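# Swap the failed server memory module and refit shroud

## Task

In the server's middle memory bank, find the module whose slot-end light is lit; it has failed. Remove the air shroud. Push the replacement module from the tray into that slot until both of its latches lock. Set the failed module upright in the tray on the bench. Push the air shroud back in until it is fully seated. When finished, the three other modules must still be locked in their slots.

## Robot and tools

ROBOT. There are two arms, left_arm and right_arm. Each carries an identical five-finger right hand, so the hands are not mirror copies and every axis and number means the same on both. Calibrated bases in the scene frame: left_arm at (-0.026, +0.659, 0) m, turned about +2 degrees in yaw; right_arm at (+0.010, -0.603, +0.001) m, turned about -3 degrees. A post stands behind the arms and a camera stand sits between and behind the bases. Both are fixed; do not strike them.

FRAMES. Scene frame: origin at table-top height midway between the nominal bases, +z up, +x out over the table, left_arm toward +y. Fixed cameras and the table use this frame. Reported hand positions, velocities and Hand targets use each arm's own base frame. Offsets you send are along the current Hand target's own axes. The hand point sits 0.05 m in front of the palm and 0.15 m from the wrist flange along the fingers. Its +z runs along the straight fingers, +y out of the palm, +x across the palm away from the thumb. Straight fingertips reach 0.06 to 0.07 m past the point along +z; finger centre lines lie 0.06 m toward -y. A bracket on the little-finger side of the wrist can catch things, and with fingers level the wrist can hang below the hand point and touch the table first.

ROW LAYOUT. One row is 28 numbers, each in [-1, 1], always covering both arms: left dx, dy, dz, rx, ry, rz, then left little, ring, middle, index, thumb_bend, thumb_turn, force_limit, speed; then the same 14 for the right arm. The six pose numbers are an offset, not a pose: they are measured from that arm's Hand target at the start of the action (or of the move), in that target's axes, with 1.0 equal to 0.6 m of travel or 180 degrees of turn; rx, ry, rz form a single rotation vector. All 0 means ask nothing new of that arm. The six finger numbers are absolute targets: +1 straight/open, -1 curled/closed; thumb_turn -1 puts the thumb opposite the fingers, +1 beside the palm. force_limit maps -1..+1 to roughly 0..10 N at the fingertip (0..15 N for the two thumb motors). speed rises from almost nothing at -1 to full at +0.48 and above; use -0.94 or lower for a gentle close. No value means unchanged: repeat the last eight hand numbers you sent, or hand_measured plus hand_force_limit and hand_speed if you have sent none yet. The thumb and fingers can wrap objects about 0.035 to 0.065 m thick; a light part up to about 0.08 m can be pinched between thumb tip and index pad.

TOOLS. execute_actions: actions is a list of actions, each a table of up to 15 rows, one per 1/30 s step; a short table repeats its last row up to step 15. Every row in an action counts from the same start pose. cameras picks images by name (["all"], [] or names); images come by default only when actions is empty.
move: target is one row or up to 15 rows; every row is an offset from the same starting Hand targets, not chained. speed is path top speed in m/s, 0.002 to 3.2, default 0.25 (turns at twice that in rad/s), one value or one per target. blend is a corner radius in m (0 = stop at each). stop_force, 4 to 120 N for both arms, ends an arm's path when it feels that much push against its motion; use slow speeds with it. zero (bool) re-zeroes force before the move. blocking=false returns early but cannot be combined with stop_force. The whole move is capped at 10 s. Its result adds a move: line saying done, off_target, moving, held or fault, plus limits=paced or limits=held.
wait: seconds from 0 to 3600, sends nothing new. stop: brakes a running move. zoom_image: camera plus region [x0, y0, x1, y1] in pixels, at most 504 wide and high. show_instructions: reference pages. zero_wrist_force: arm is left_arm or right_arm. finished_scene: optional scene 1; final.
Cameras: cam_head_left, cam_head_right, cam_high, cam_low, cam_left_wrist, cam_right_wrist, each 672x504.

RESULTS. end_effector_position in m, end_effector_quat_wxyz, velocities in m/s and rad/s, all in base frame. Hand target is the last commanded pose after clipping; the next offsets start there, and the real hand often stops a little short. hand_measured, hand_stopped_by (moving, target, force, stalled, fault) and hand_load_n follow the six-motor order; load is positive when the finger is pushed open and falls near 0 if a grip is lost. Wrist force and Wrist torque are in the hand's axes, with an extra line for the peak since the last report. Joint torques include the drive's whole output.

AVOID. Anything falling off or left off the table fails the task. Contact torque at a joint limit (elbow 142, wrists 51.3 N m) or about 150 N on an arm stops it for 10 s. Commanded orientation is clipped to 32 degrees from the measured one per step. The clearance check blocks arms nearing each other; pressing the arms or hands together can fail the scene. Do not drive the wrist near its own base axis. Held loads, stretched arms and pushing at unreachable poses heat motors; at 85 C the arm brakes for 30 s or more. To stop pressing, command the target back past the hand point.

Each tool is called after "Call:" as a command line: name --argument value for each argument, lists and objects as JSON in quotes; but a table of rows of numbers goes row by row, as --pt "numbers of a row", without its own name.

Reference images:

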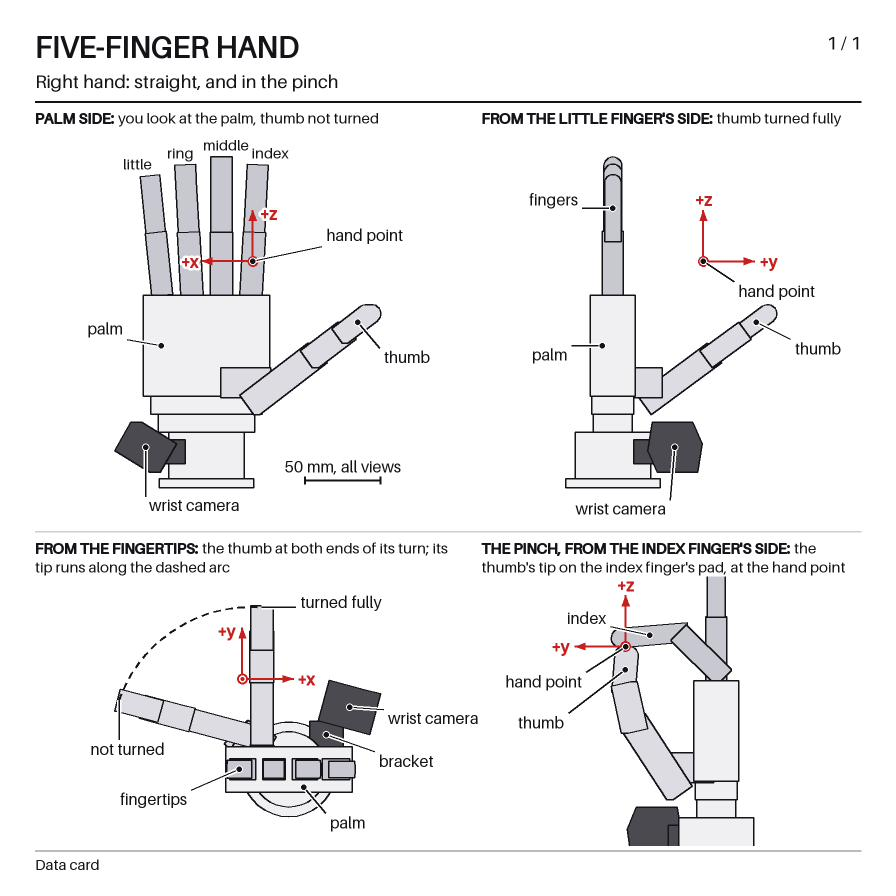

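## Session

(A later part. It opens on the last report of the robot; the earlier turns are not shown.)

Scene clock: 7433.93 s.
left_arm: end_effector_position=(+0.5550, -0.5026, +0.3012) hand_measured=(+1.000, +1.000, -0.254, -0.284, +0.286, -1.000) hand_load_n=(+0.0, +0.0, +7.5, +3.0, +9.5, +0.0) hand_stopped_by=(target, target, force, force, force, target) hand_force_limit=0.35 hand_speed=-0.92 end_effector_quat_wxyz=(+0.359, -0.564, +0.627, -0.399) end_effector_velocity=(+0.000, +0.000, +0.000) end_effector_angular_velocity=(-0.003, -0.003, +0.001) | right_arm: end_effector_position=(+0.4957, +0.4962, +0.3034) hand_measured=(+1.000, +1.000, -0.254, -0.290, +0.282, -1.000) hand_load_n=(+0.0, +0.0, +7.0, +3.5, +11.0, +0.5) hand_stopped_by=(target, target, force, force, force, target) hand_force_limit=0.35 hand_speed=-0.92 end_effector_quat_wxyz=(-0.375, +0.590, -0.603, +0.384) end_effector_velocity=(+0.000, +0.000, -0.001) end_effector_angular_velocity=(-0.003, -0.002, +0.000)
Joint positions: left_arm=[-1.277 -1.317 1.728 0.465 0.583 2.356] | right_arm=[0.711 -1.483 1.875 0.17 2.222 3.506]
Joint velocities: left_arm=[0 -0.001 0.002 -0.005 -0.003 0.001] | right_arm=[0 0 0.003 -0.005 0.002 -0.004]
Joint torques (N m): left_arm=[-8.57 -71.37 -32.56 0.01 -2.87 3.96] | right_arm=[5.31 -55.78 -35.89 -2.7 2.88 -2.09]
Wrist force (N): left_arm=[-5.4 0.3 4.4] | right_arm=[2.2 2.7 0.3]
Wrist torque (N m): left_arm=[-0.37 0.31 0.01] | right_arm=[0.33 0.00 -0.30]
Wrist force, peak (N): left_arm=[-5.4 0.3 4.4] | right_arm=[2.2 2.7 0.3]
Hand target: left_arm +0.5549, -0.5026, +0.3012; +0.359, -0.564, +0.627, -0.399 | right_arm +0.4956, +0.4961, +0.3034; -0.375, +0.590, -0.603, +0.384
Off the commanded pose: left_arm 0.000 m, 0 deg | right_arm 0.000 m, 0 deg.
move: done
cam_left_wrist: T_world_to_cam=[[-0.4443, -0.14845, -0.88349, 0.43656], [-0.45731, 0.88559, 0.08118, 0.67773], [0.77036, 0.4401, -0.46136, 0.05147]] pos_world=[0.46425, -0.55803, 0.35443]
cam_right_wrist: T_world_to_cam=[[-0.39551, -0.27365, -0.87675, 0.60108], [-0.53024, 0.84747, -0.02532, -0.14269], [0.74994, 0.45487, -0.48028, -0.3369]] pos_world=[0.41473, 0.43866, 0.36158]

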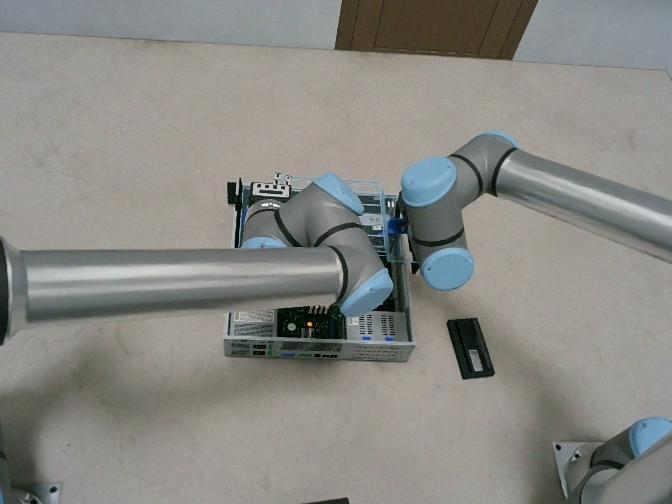

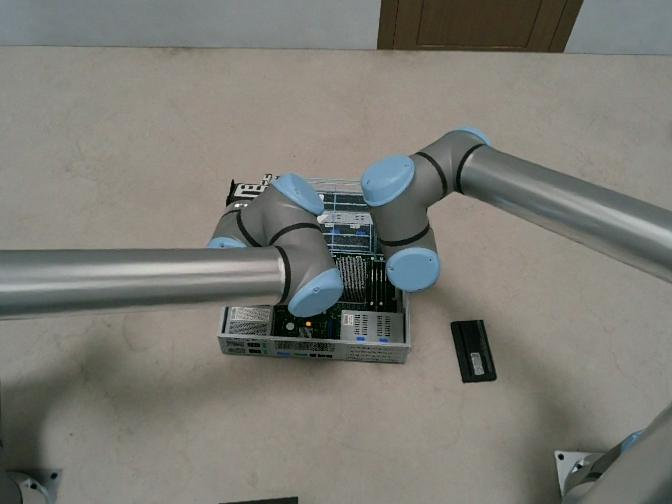

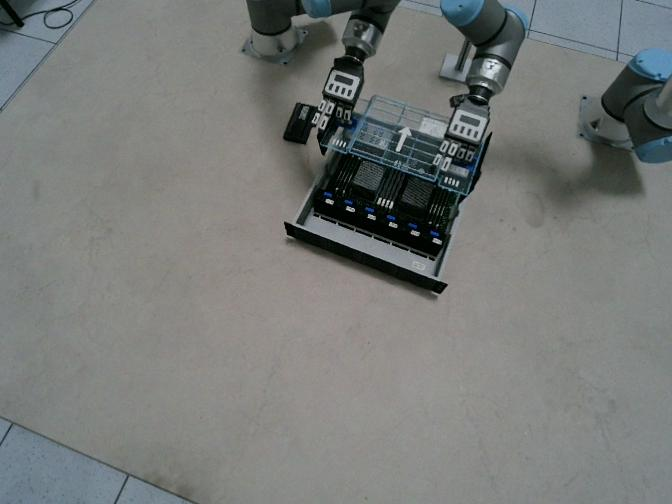

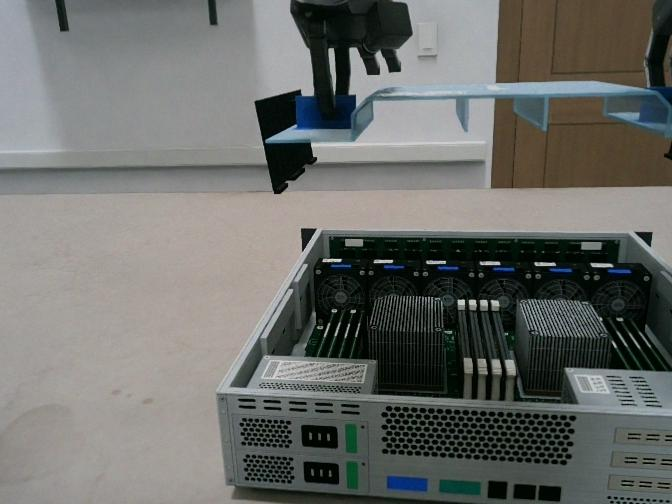

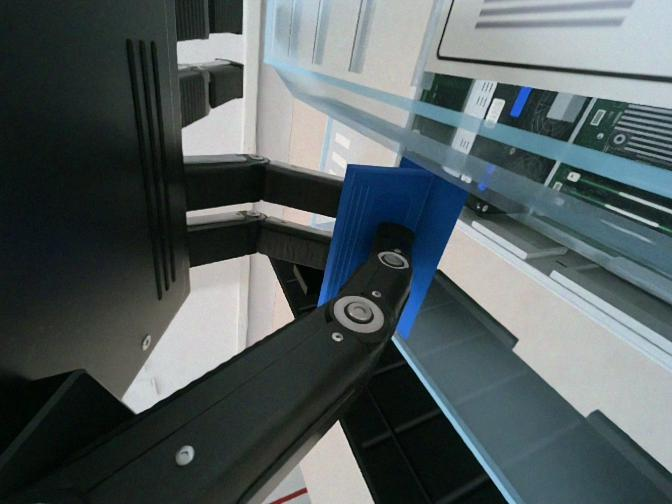

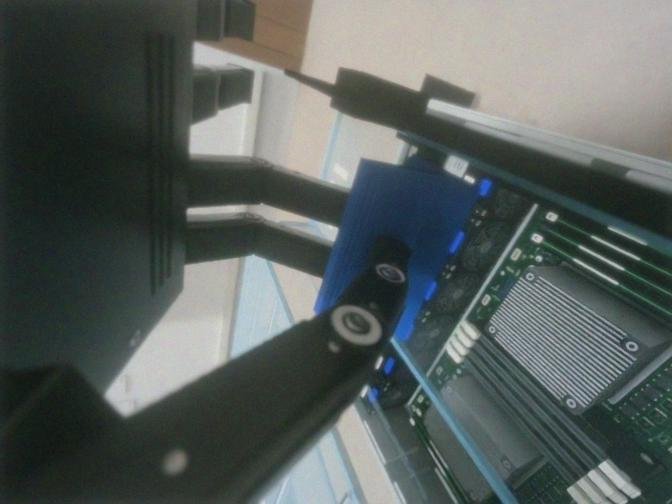

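Call:
move --target '[0,0.24168,0.11269,0,0,0,1,1,-0.45,-0.45,-0.3,-1,0.35,-0.92,0,0.24168,0.11269,0,0,0,1,1,-0.45,-0.45,-0.3,-1,0.35,-0.92]' --speed 0.03 --stop_force 15 --cameras '["all"]'

Call:
zoom_image --camera "cam_low" --region '[245, 200, 405, 360]'

Call:
zoom_image --camera "cam_high" --region '[290, 80, 410, 200]'

Call:
zoom_image --camera "cam_high" --region '[390, 130, 490, 230]'

Call:
zoom_image --camera "cam_head_left" --region '[220, 180, 300, 280]'

Call:
zoom_image --camera "cam_head_right" --region '[210, 180, 290, 280]'

Call:
zoom_image --camera "cam_head_left" --region '[340, 180, 440, 320]'

Scene clock: 7500.03 s.
left_arm: end_effector_position=(+0.5549, -0.5025, +0.1412) hand_measured=(+1.000, +1.000, -0.254, -0.284, +0.286, -1.000) hand_load_n=(+0.0, +0.0, +7.5, +2.5, +10.0, +0.0) hand_stopped_by=(target, target, force, force, force, target) hand_force_limit=0.35 hand_speed=-0.92 end_effector_quat_wxyz=(+0.359, -0.564, +0.627, -0.399) | right_arm: end_effector_position=(+0.4954, +0.4961, +0.1434) hand_measured=(+1.000, +1.000, -0.254, -0.290, +0.282, -1.000) hand_load_n=(+0.0, +0.0, +7.0, +3.0, +11.0, +1.5) hand_stopped_by=(target, target, force, force, force, target) hand_force_limit=0.35 hand_speed=-0.92 end_effector_quat_wxyz=(-0.375, +0.590, -0.603, +0.384)
Joint positions: left_arm=[-1.277 -1.178 1.862 0.191 0.583 2.356] | right_arm=[0.712 -1.338 2.029 -0.129 2.222 3.506]
Joint torques (N m): left_arm=[-14.35 -76.34 -41.52 5.05 -3.28 4.14] | right_arm=[9.84 -69.25 -39.61 2.51 3.54 -0.19]
Wrist force (N): left_arm=[0.8 0.2 4.6] | right_arm=[-3.7 2.5 0.2]
Wrist torque (N m): left_arm=[-0.37 0.37 -0.15] | right_arm=[0.27 -0.06 -0.22]
Wrist force, peak (N): left_arm=[-4.8 0.1 4.6] | right_arm=[-5.6 2.4 0.2]
Hand target: left_arm +0.5549, -0.5025, +0.1412; +0.359, -0.564, +0.627, -0.399 | right_arm +0.4954, +0.4961, +0.1434; -0.375, +0.590, -0.603, +0.384
Off the commanded pose: left_arm 0.000 m, 0 deg | right_arm 0.000 m, 0 deg.
move: done
cam_left_wrist: T_world_to_cam=[[-0.4442, -0.14807, -0.88361, 0.29531], [-0.45711, 0.88568, 0.08137, 0.69045], [0.77054, 0.44005, -0.4611, -0.02241]] pos_world=[0.46405, -0.55793, 0.19443]
cam_right_wrist: T_world_to_cam=[[-0.39533, -0.27393, -0.87674, 0.46079], [-0.53037, 0.84738, -0.02561, -0.14666], [0.74995, 0.45488, -0.48028, -0.41343]] pos_world=[0.41443, 0.43856, 0.20168]

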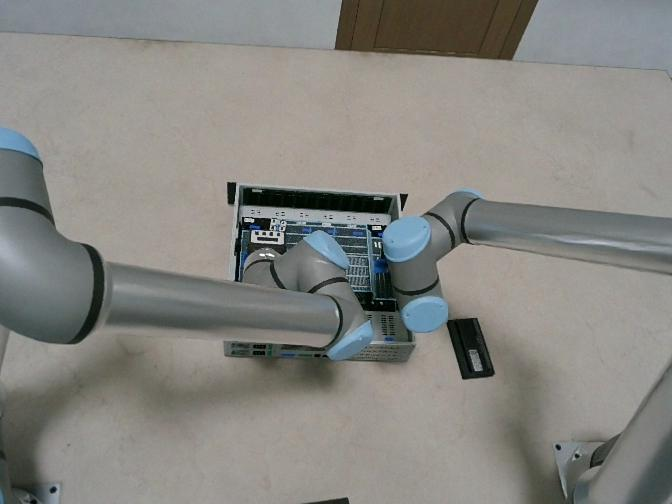

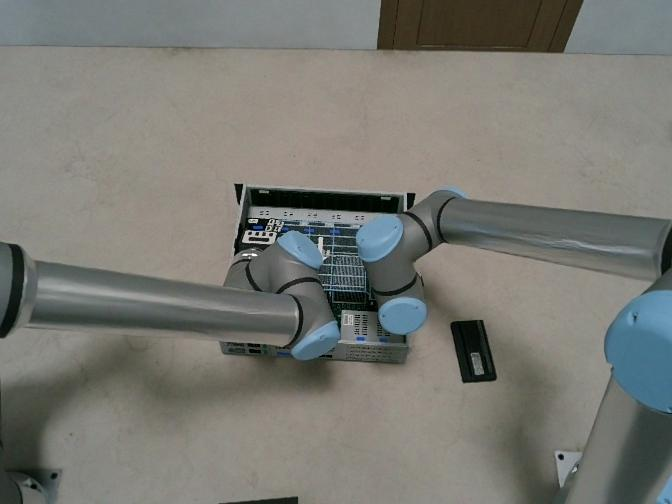

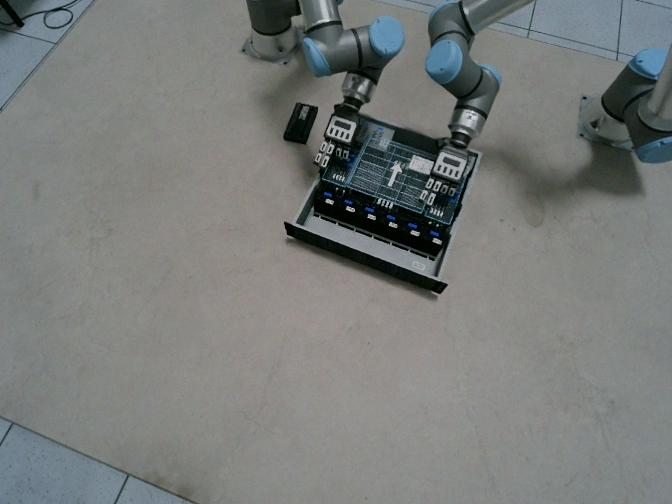

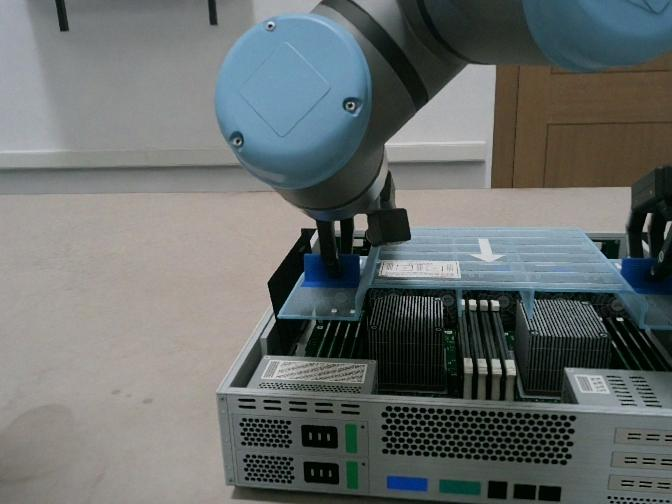

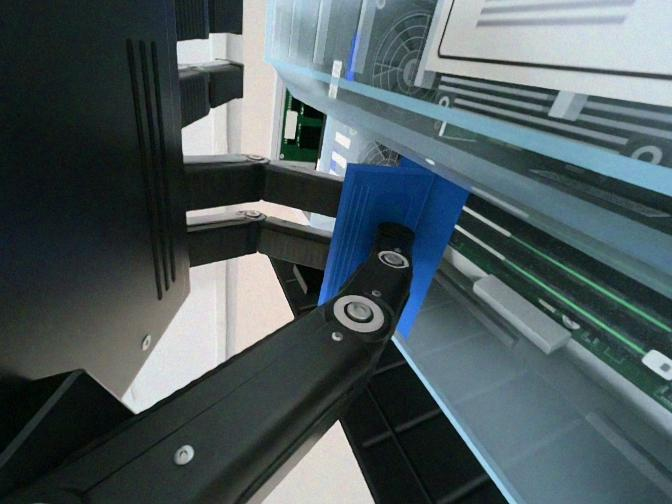

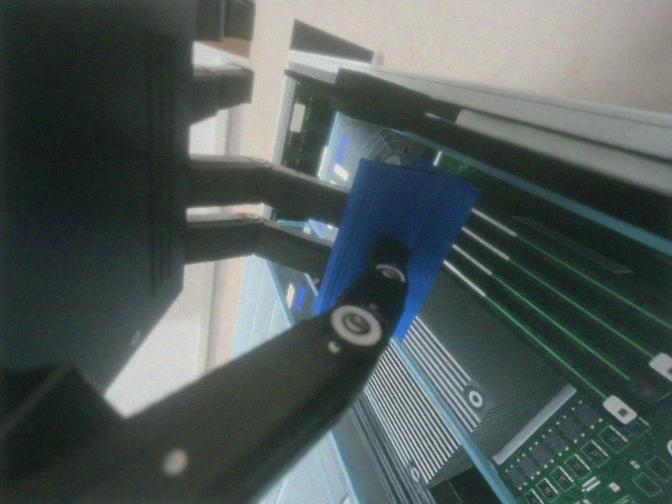

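Scaled by 3.150 from the camera's image (finer frame: 960x720).

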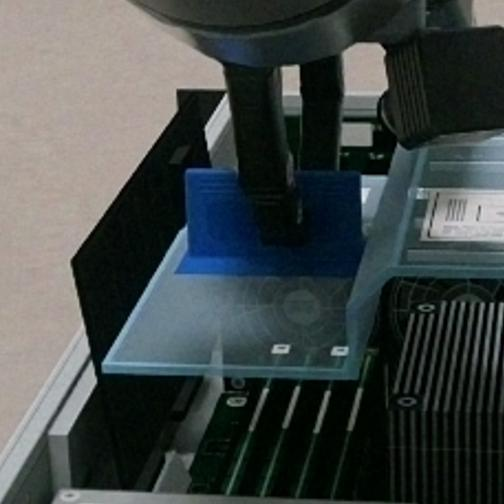

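Scaled by 4.200 from the camera's image (finer frame: 960x720).

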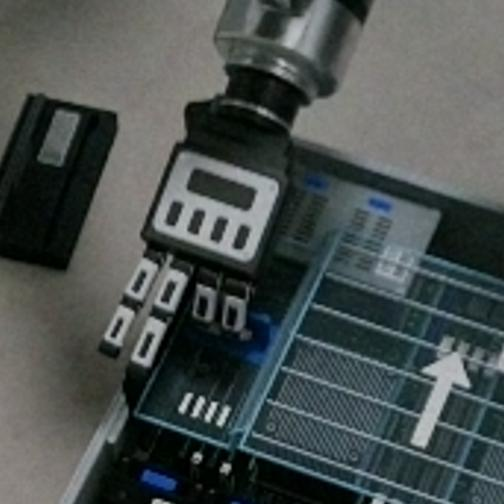

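Scaled by 5.040 from the camera's image (finer frame: 960x720).

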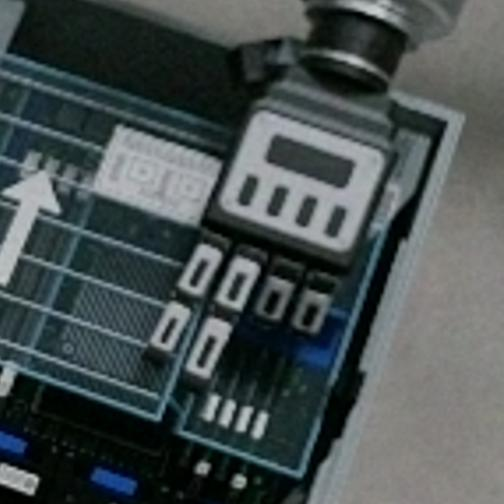

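Scaled by 5.040 from the camera's image (finer frame: 960x720).

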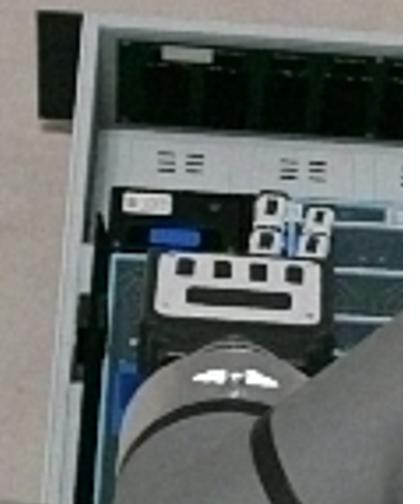

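Scaled by 5.040 from the camera's image (finer frame: 960x720).

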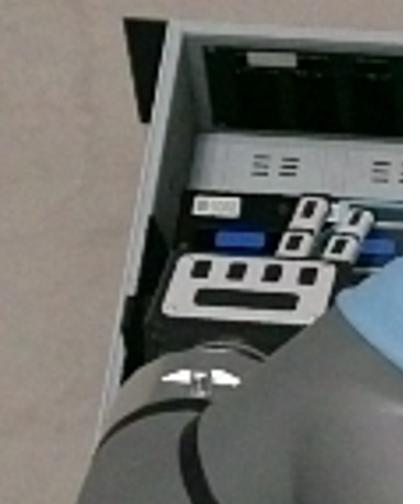

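Scaled by 3.600 from the camera's image (finer frame: 960x720).

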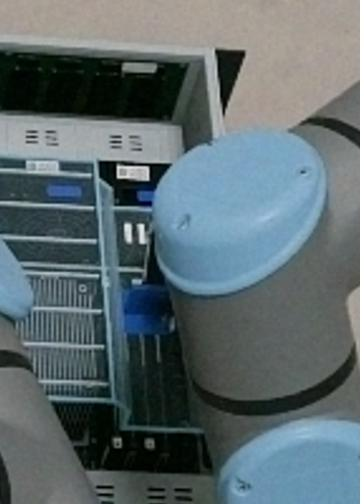

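Call:
move --target '[0,0.04532,0.02113,0,0,0,1,1,-0.45,-0.45,-0.3,-1,0.35,-0.92,0,0.04532,0.02113,0,0,0,1,1,-0.45,-0.45,-0.3,-1,0.35,-0.92]' --speed 0.008 --stop_force 4 --cameras '["all"]'

Call:
zoom_image --camera "cam_low" --region '[245, 200, 405, 360]'

Call:
zoom_image --camera "cam_low" --region '[500, 200, 672, 372]'

Call:
zoom_image --camera "cam_high" --region '[390, 130, 490, 230]'

Call:
zoom_image --camera "cam_head_left" --region '[220, 180, 300, 280]'

Scene clock: 7514.10 s.
left_arm: end_effector_position=(+0.5549, -0.5025, +0.1111) hand_measured=(+1.000, +1.000, -0.254, -0.284, +0.286, -1.000) hand_load_n=(+0.0, -0.5, +7.5, +2.5, +10.0, +0.0) hand_stopped_by=(target, target, force, force, force, target) hand_force_limit=0.35 hand_speed=-0.92 end_effector_quat_wxyz=(+0.359, -0.564, +0.627, -0.399) | right_arm: end_effector_position=(+0.4953, +0.4961, +0.1133) hand_measured=(+1.000, +1.000, -0.254, -0.290, +0.282, -1.000) hand_load_n=(-0.5, +0.0, +6.5, +2.5, +11.5, +1.5) hand_stopped_by=(target, target, force, force, force, target) hand_force_limit=0.35 hand_speed=-0.92 end_effector_quat_wxyz=(-0.375, +0.590, -0.603, +0.384)
Joint positions: left_arm=[-1.277 -1.144 1.879 0.141 0.583 2.357] | right_arm=[0.712 -1.302 2.05 -0.186 2.222 3.506]
Joint torques (N m): left_arm=[0.14 -78.48 -26.05 4.71 -2.75 -1.23] | right_arm=[10.21 -62.82 -33.02 1.47 3.8 1.36]
Wrist force (N): left_arm=[1.8 0.0 4.8] | right_arm=[-5.1 3.5 -3.2]
Wrist torque (N m): left_arm=[-0.35 0.37 -0.16] | right_arm=[0.29 0.03 -0.23]
Wrist force, peak (N): left_arm=[2.0 0.1 5.3] | right_arm=[-5.1 3.1 -3.9]
Hand target: left_arm +0.5549, -0.5025, +0.1112; +0.359, -0.564, +0.627, -0.399 | right_arm +0.4953, +0.4961, +0.1134; -0.375, +0.590, -0.603, +0.384
Off the commanded pose: left_arm 0.000 m, 0 deg | right_arm 0.000 m, 0 deg.
move: done
cam_left_wrist: T_world_to_cam=[[-0.4442, -0.14807, -0.88361, 0.26872], [-0.45711, 0.88568, 0.08137, 0.6929], [0.77054, 0.44005, -0.4611, -0.03628]] pos_world=[0.46405, -0.55793, 0.16433]
cam_right_wrist: T_world_to_cam=[[-0.39545, -0.274, -0.87667, 0.43443], [-0.53035, 0.84739, -0.02562, -0.1475], [0.7499, 0.45481, -0.48041, -0.42774]] pos_world=[0.41433, 0.43856, 0.17158]

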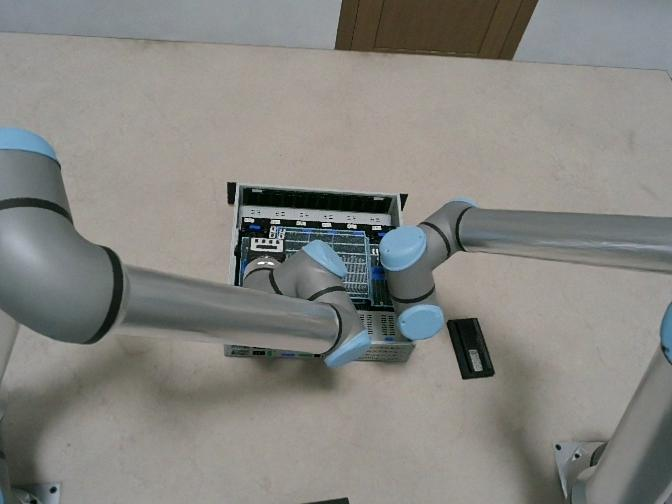

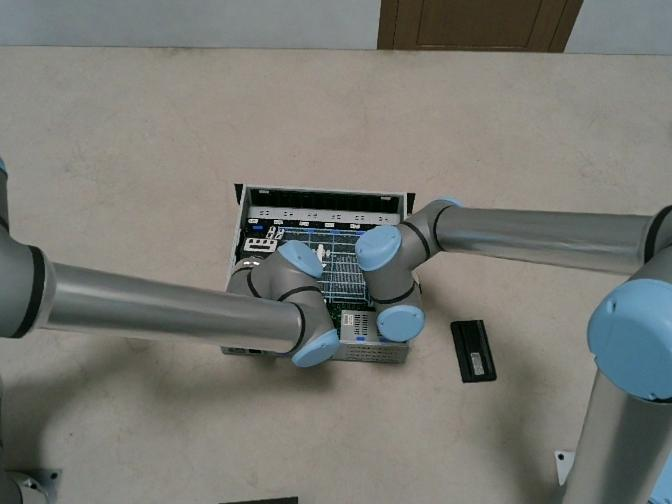

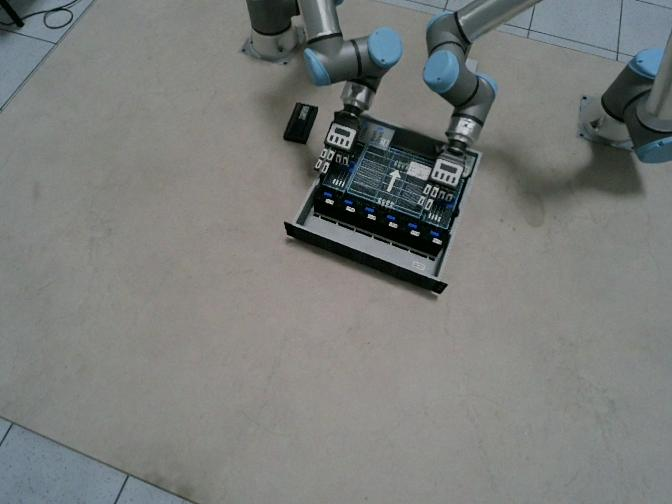

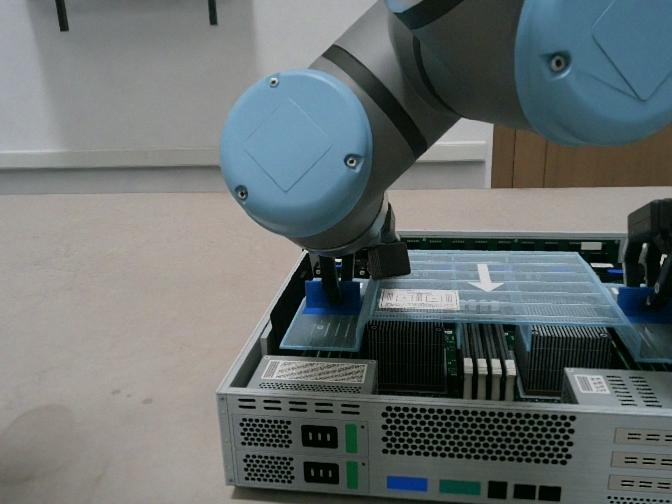

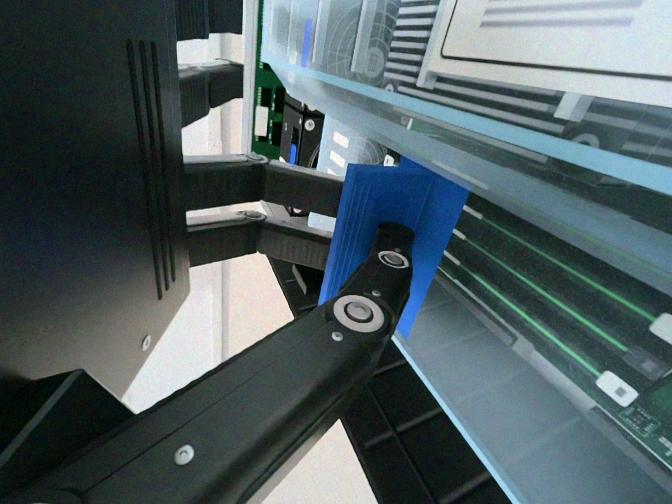

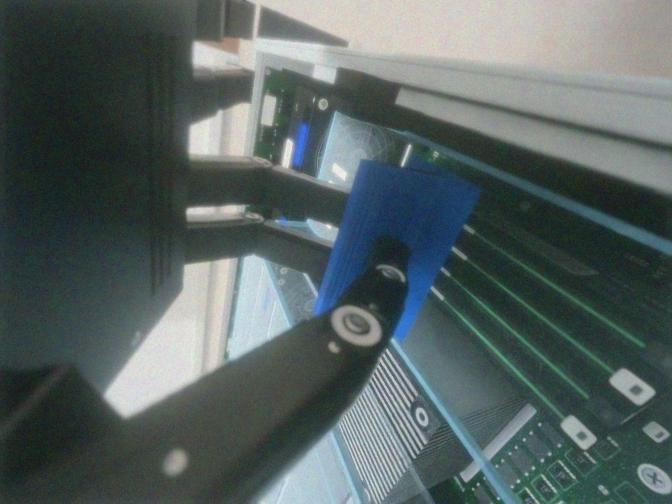

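Scaled by 3.150 from the camera's image (finer frame: 960x720).

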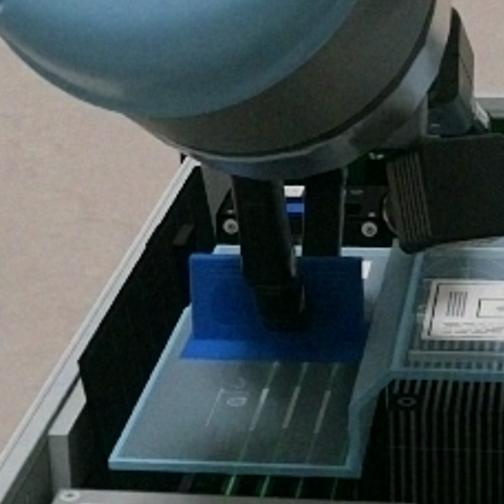

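Scaled by 2.930 from the camera's image (finer frame: 960x720).

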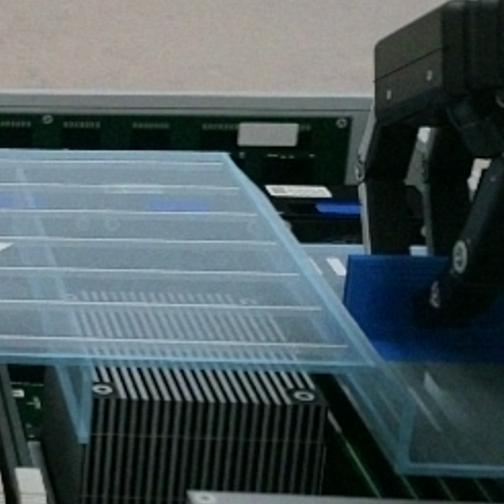

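Scaled by 5.040 from the camera's image (finer frame: 960x720).

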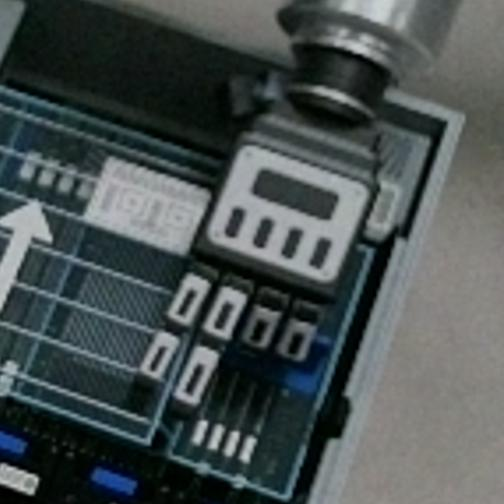

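Scaled by 5.040 from the camera's image (finer frame: 960x720).

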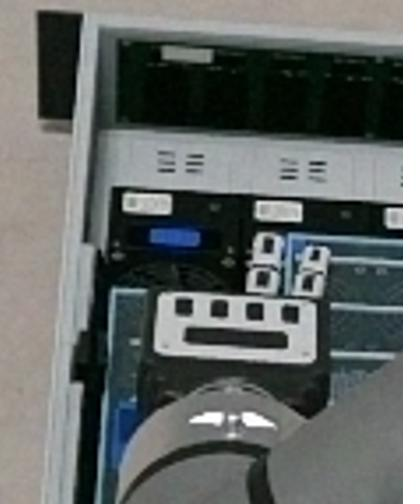

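Call:
move --target '[0,0.01834,0.0080,0,0,0,1,1,-0.45,-0.45,-0.3,-1,0.35,-0.92,0,0.01883,0.00694,0,0,0,1,1,-0.45,-0.45,-0.3,-1,0.35,-0.92]' --speed 0.006 --stop_force 5 --cameras '["cam_high","cam_low","cam_head_left","cam_left_wrist","cam_right_wrist"]'

Call:
zoom_image --camera "cam_low" --region '[245, 200, 405, 360]'

Call:
zoom_image --camera "cam_low" --region '[500, 200, 672, 372]'

Call:
zoom_image --camera "cam_head_left" --region '[220, 180, 300, 280]'

Scene clock: 7525.97 s.
left_arm: end_effector_position=(+0.5546, -0.5025, +0.0991) hand_measured=(+1.000, +1.000, -0.254, -0.284, +0.286, -1.000) hand_load_n=(+0.0, +0.0, +7.5, +3.0, +10.0, +0.0) hand_stopped_by=(target, target, force, force, force, target) hand_force_limit=0.35 hand_speed=-0.92 end_effector_quat_wxyz=(+0.359, -0.564, +0.627, -0.399) | right_arm: end_effector_position=(+0.4943, +0.4962, +0.1014) hand_measured=(+1.000, +1.000, -0.254, -0.290, +0.282, -1.000) hand_load_n=(+0.0, +0.0, +7.0, +3.5, +11.0, +1.5) hand_stopped_by=(target, target, force, force, force, target) hand_force_limit=0.35 hand_speed=-0.92 end_effector_quat_wxyz=(-0.375, +0.590, -0.603, +0.384)
Joint positions: left_arm=[-1.278 -1.13 1.885 0.121 0.583 2.356] | right_arm=[0.713 -1.287 2.059 -0.209 2.223 3.507]
Joint torques (N m): left_arm=[-16.98 -73.58 -24.85 4.35 -3.75 -3.27] | right_arm=[8.03 -58.43 -27.45 2.52 3.92 3.03]
Wrist force (N): left_arm=[1.0 0.0 4.3] | right_arm=[-6.0 1.4 0.4]
Wrist torque (N m): left_arm=[-0.36 0.40 -0.06] | right_arm=[0.25 -0.01 -0.24]
Wrist force, peak (N): left_arm=[2.1 0.1 5.1] | right_arm=[-5.4 3.8 -3.1]
Hand target: left_arm +0.5546, -0.5025, +0.0992; +0.359, -0.564, +0.627, -0.399 | right_arm +0.4943, +0.4962, +0.1014; -0.375, +0.590, -0.603, +0.384
Off the commanded pose: left_arm 0.000 m, 0 deg | right_arm 0.000 m, 0 deg.
move: done
cam_left_wrist: T_world_to_cam=[[-0.4442, -0.14807, -0.88361, 0.25799], [-0.45711, 0.88568, 0.08137, 0.69365], [0.77054, 0.44005, -0.4611, -0.04163]] pos_world=[0.46375, -0.55783, 0.15233]
cam_right_wrist: T_world_to_cam=[[-0.3954, -0.27397, -0.8767, 0.42351], [-0.53037, 0.84738, -0.02561, -0.14841], [0.74991, 0.45485, -0.48036, -0.43283]] pos_world=[0.41333, 0.43866, 0.15958]
Images, in order (width x height): cam_head_left 672x504, cam_high 672x504, cam_low 672x504, cam_left_wrist 672x504, cam_right_wrist 672x504.

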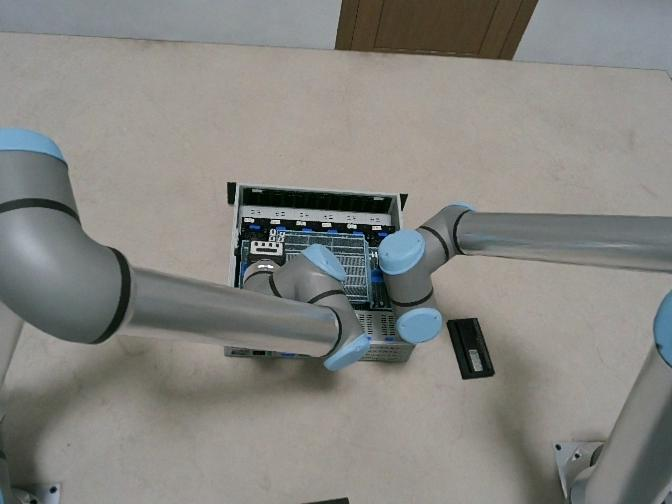

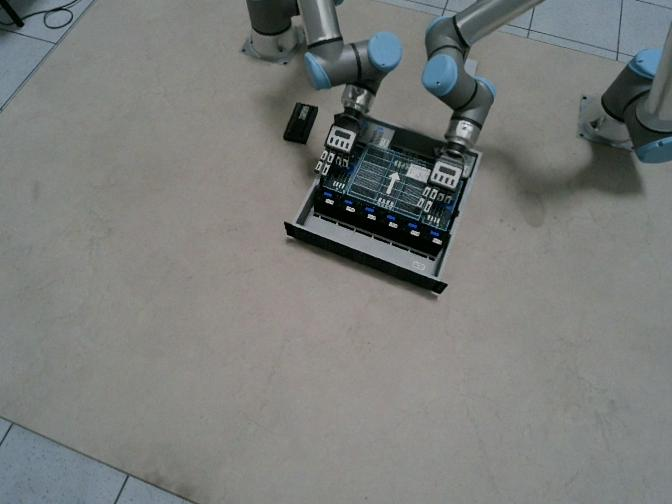

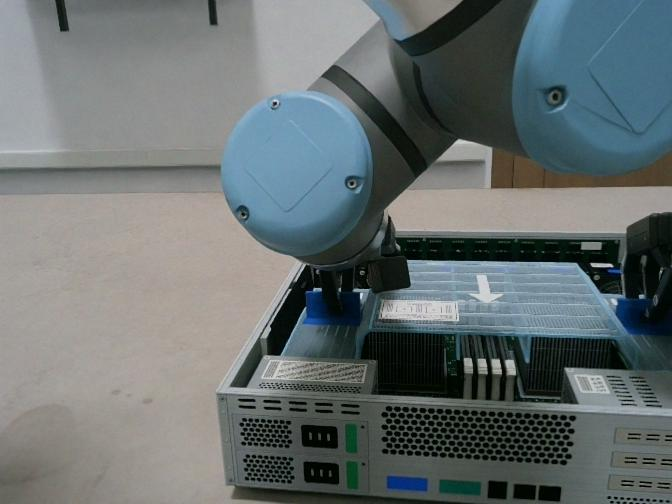

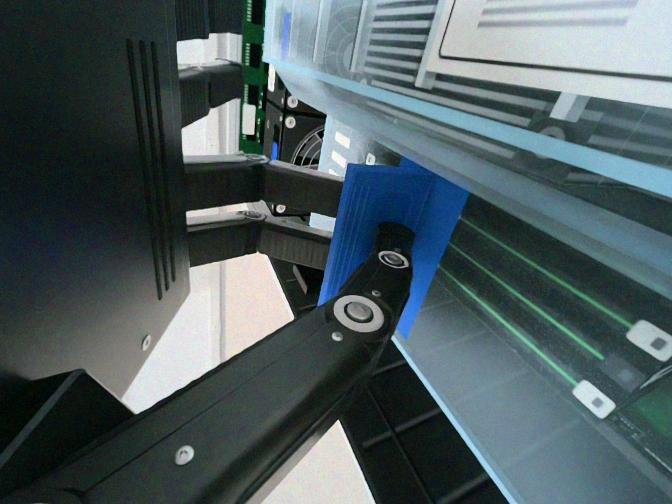

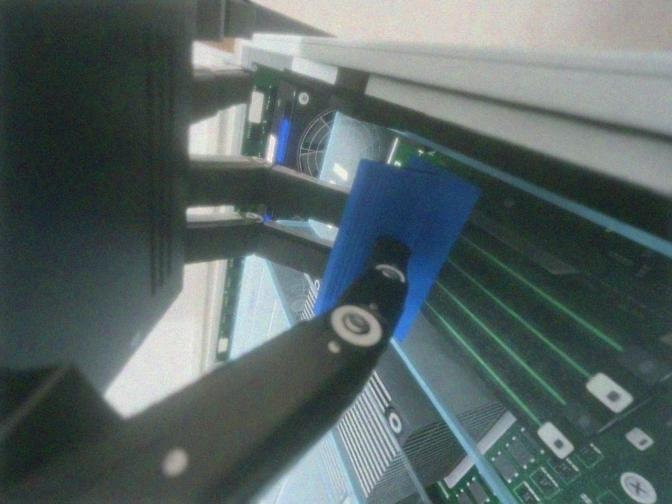

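Scaled by 3.150 from the camera's image (finer frame: 960x720).

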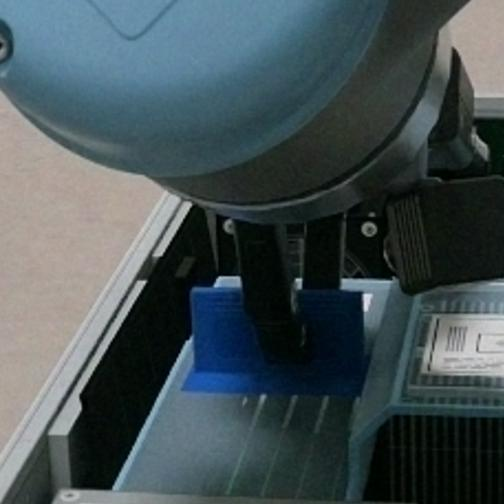

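Scaled by 2.930 from the camera's image (finer frame: 960x720).

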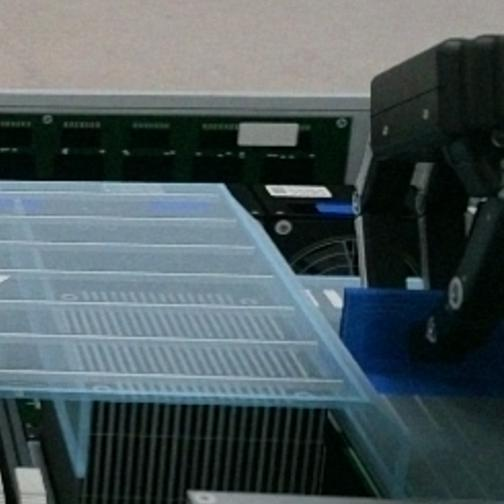

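Scaled by 5.040 from the camera's image (finer frame: 960x720).

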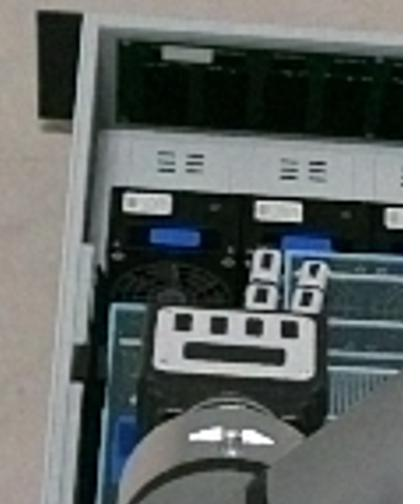

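Call:
move --target '[0,0.01360,0.00634,0,0,0,1,1,-0.45,-0.45,-0.3,-1,0.35,-0.92,0,0.01360,0.00634,0,0,0,1,1,-0.45,-0.45,-0.3,-1,0.35,-0.92]' --speed 0.005 --stop_force 6 --cameras '["cam_high","cam_low","cam_head_left"]'

Call:
zoom_image --camera "cam_low" --region '[245, 200, 405, 360]'

Call:
zoom_image --camera "cam_low" --region '[500, 200, 672, 372]'

Scene clock: 7534.30 s.
left_arm: end_effector_position=(+0.5546, -0.5025, +0.0901) hand_measured=(+1.000, +1.000, -0.254, -0.284, +0.286, -1.000) hand_load_n=(+0.0, +0.0, +7.5, +3.5, +9.5, +0.0) hand_stopped_by=(target, target, force, force, force, target) hand_force_limit=0.35 hand_speed=-0.92 end_effector_quat_wxyz=(+0.359, -0.564, +0.627, -0.399) | right_arm: end_effector_position=(+0.4943, +0.4962, +0.0968) hand_measured=(+1.000, +1.000, -0.254, -0.290, +0.282, -1.000) hand_load_n=(-0.5, +0.0, +7.0, +4.0, +10.0, +4.0) hand_stopped_by=(target, target, force, force, force, target) hand_force_limit=0.35 hand_speed=-0.92 end_effector_quat_wxyz=(-0.375, +0.590, -0.603, +0.384)
Joint positions: left_arm=[-1.278 -1.12 1.89 0.106 0.583 2.356] | right_arm=[0.713 -1.281 2.062 -0.218 2.223 3.507]
Joint torques (N m): left_arm=[-17.66 -67.66 -26.49 0.97 -0.99 -1.59] | right_arm=[-5.12 -65.22 -32.87 2.08 3.87 -0.04]
Wrist force (N): left_arm=[-6.8 -3.7 2.1] | right_arm=[-10.3 1.2 -2.9]
Wrist torque (N m): left_arm=[-0.35 0.34 -0.04] | right_arm=[0.26 -0.01 -0.23]
Wrist force, peak (N): left_arm=[-7.2 -3.9 2.1] | right_arm=[-11.2 1.0 -3.0]
Hand target: left_arm +0.5546, -0.5025, +0.0902; +0.359, -0.564, +0.627, -0.399 | right_arm +0.4943, +0.4962, +0.0968; -0.375, +0.590, -0.603, +0.384 (not the last commanded pose)
Off the commanded pose: left_arm 0.000 m, 0 deg | right_arm 0.004 m, 0 deg.
move: contact (right_arm)
Images, in order (width x height): cam_head_left 672x504, cam_high 672x504, cam_low 672x504.

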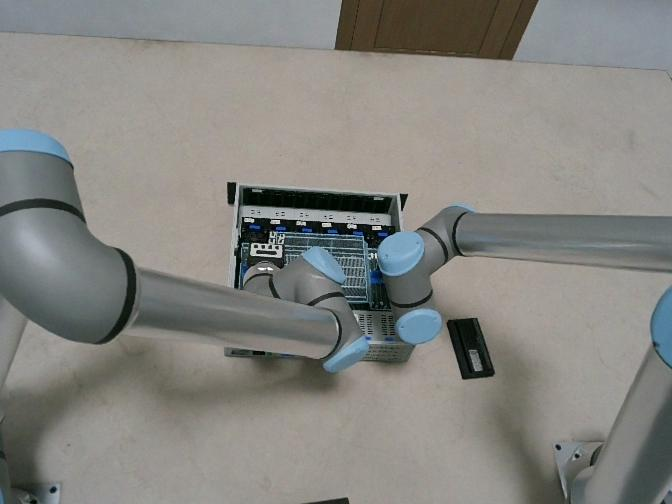

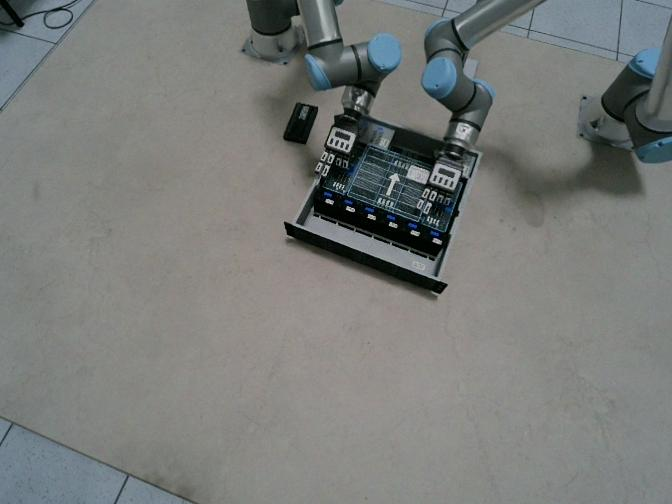

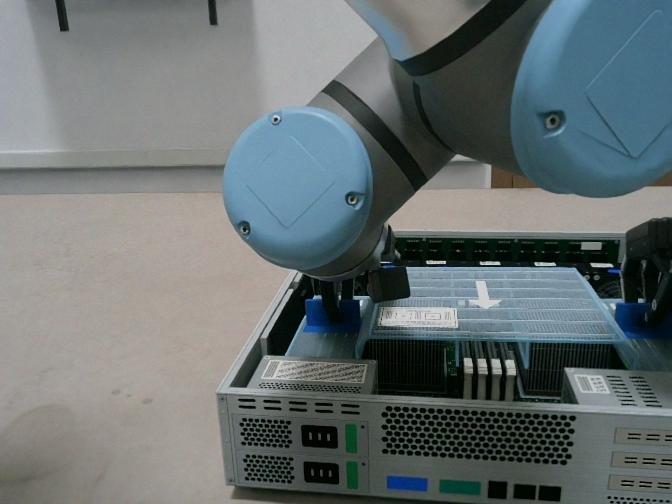

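Scaled by 3.150 from the camera's image (finer frame: 960x720).

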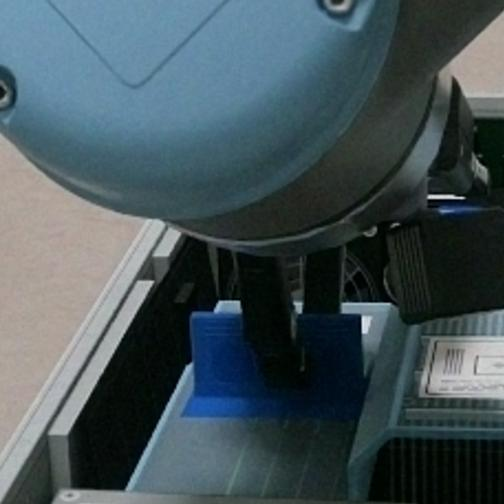

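Scaled by 2.930 from the camera's image (finer frame: 960x720).

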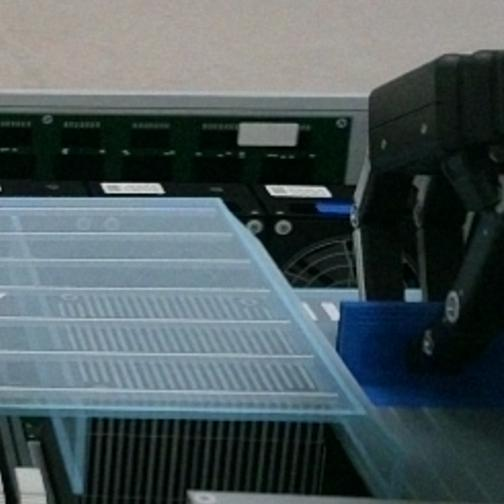

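Call:
move --target '[-0.00167,-0.0068,-0.00317,0,0,0,1,1,-0.45,-0.45,-0.3,-1,0.35,-0.92,-0.00167,0.00035,-0.00076,0,0,0,1,1,-0.45,-0.45,-0.3,-1,0.35,-0.92]' --speed 0.01

Scene clock: 7546.27 s.
left_arm: end_effector_position=(+0.5547, -0.5015, +0.0948) hand_measured=(+1.000, +1.000, -0.254, -0.284, +0.286, -1.000) hand_load_n=(+0.0, +0.0, +8.0, +3.0, +9.5, -0.5) hand_stopped_by=(target, target, force, force, force, target) hand_force_limit=0.35 hand_speed=-0.92 end_effector_quat_wxyz=(+0.359, -0.564, +0.627, -0.399) | right_arm: end_effector_position=(+0.4938, +0.4972, +0.0968) hand_measured=(+1.000, +1.000, -0.254, -0.290, +0.282, -1.000) hand_load_n=(+0.0, +0.0, +7.5, +4.5, +9.5, +2.5) hand_stopped_by=(target, target, force, force, force, target) hand_force_limit=0.35 hand_speed=-0.92 end_effector_quat_wxyz=(-0.375, +0.590, -0.603, +0.384)
Joint positions: left_arm=[-1.277 -1.126 1.889 0.112 0.583 2.357] | right_arm=[0.715 -1.28 2.06 -0.217 2.225 3.508]
Joint torques (N m): left_arm=[22.26 -66.13 -39.08 2.85 0.47 3.48] | right_arm=[11.03 -36.58 -35.85 2.1 2.17 3.62]
Wrist force (N): left_arm=[-2.0 0.2 3.8] | right_arm=[-0.5 -2.4 -0.9]
Wrist torque (N m): left_arm=[-0.38 0.38 -0.15] | right_arm=[0.24 0.01 -0.32]
Wrist force, peak (N): left_arm=[-7.1 -4.1 2.4] | right_arm=[-11.2 1.4 -3.3]
Hand target: left_arm +0.5547, -0.5015, +0.0947; +0.359, -0.564, +0.627, -0.399 | right_arm +0.4939, +0.4972, +0.0968; -0.375, +0.590, -0.603, +0.384
Off the commanded pose: left_arm 0.000 m, 0 deg | right_arm 0.000 m, 0 deg.
move: done


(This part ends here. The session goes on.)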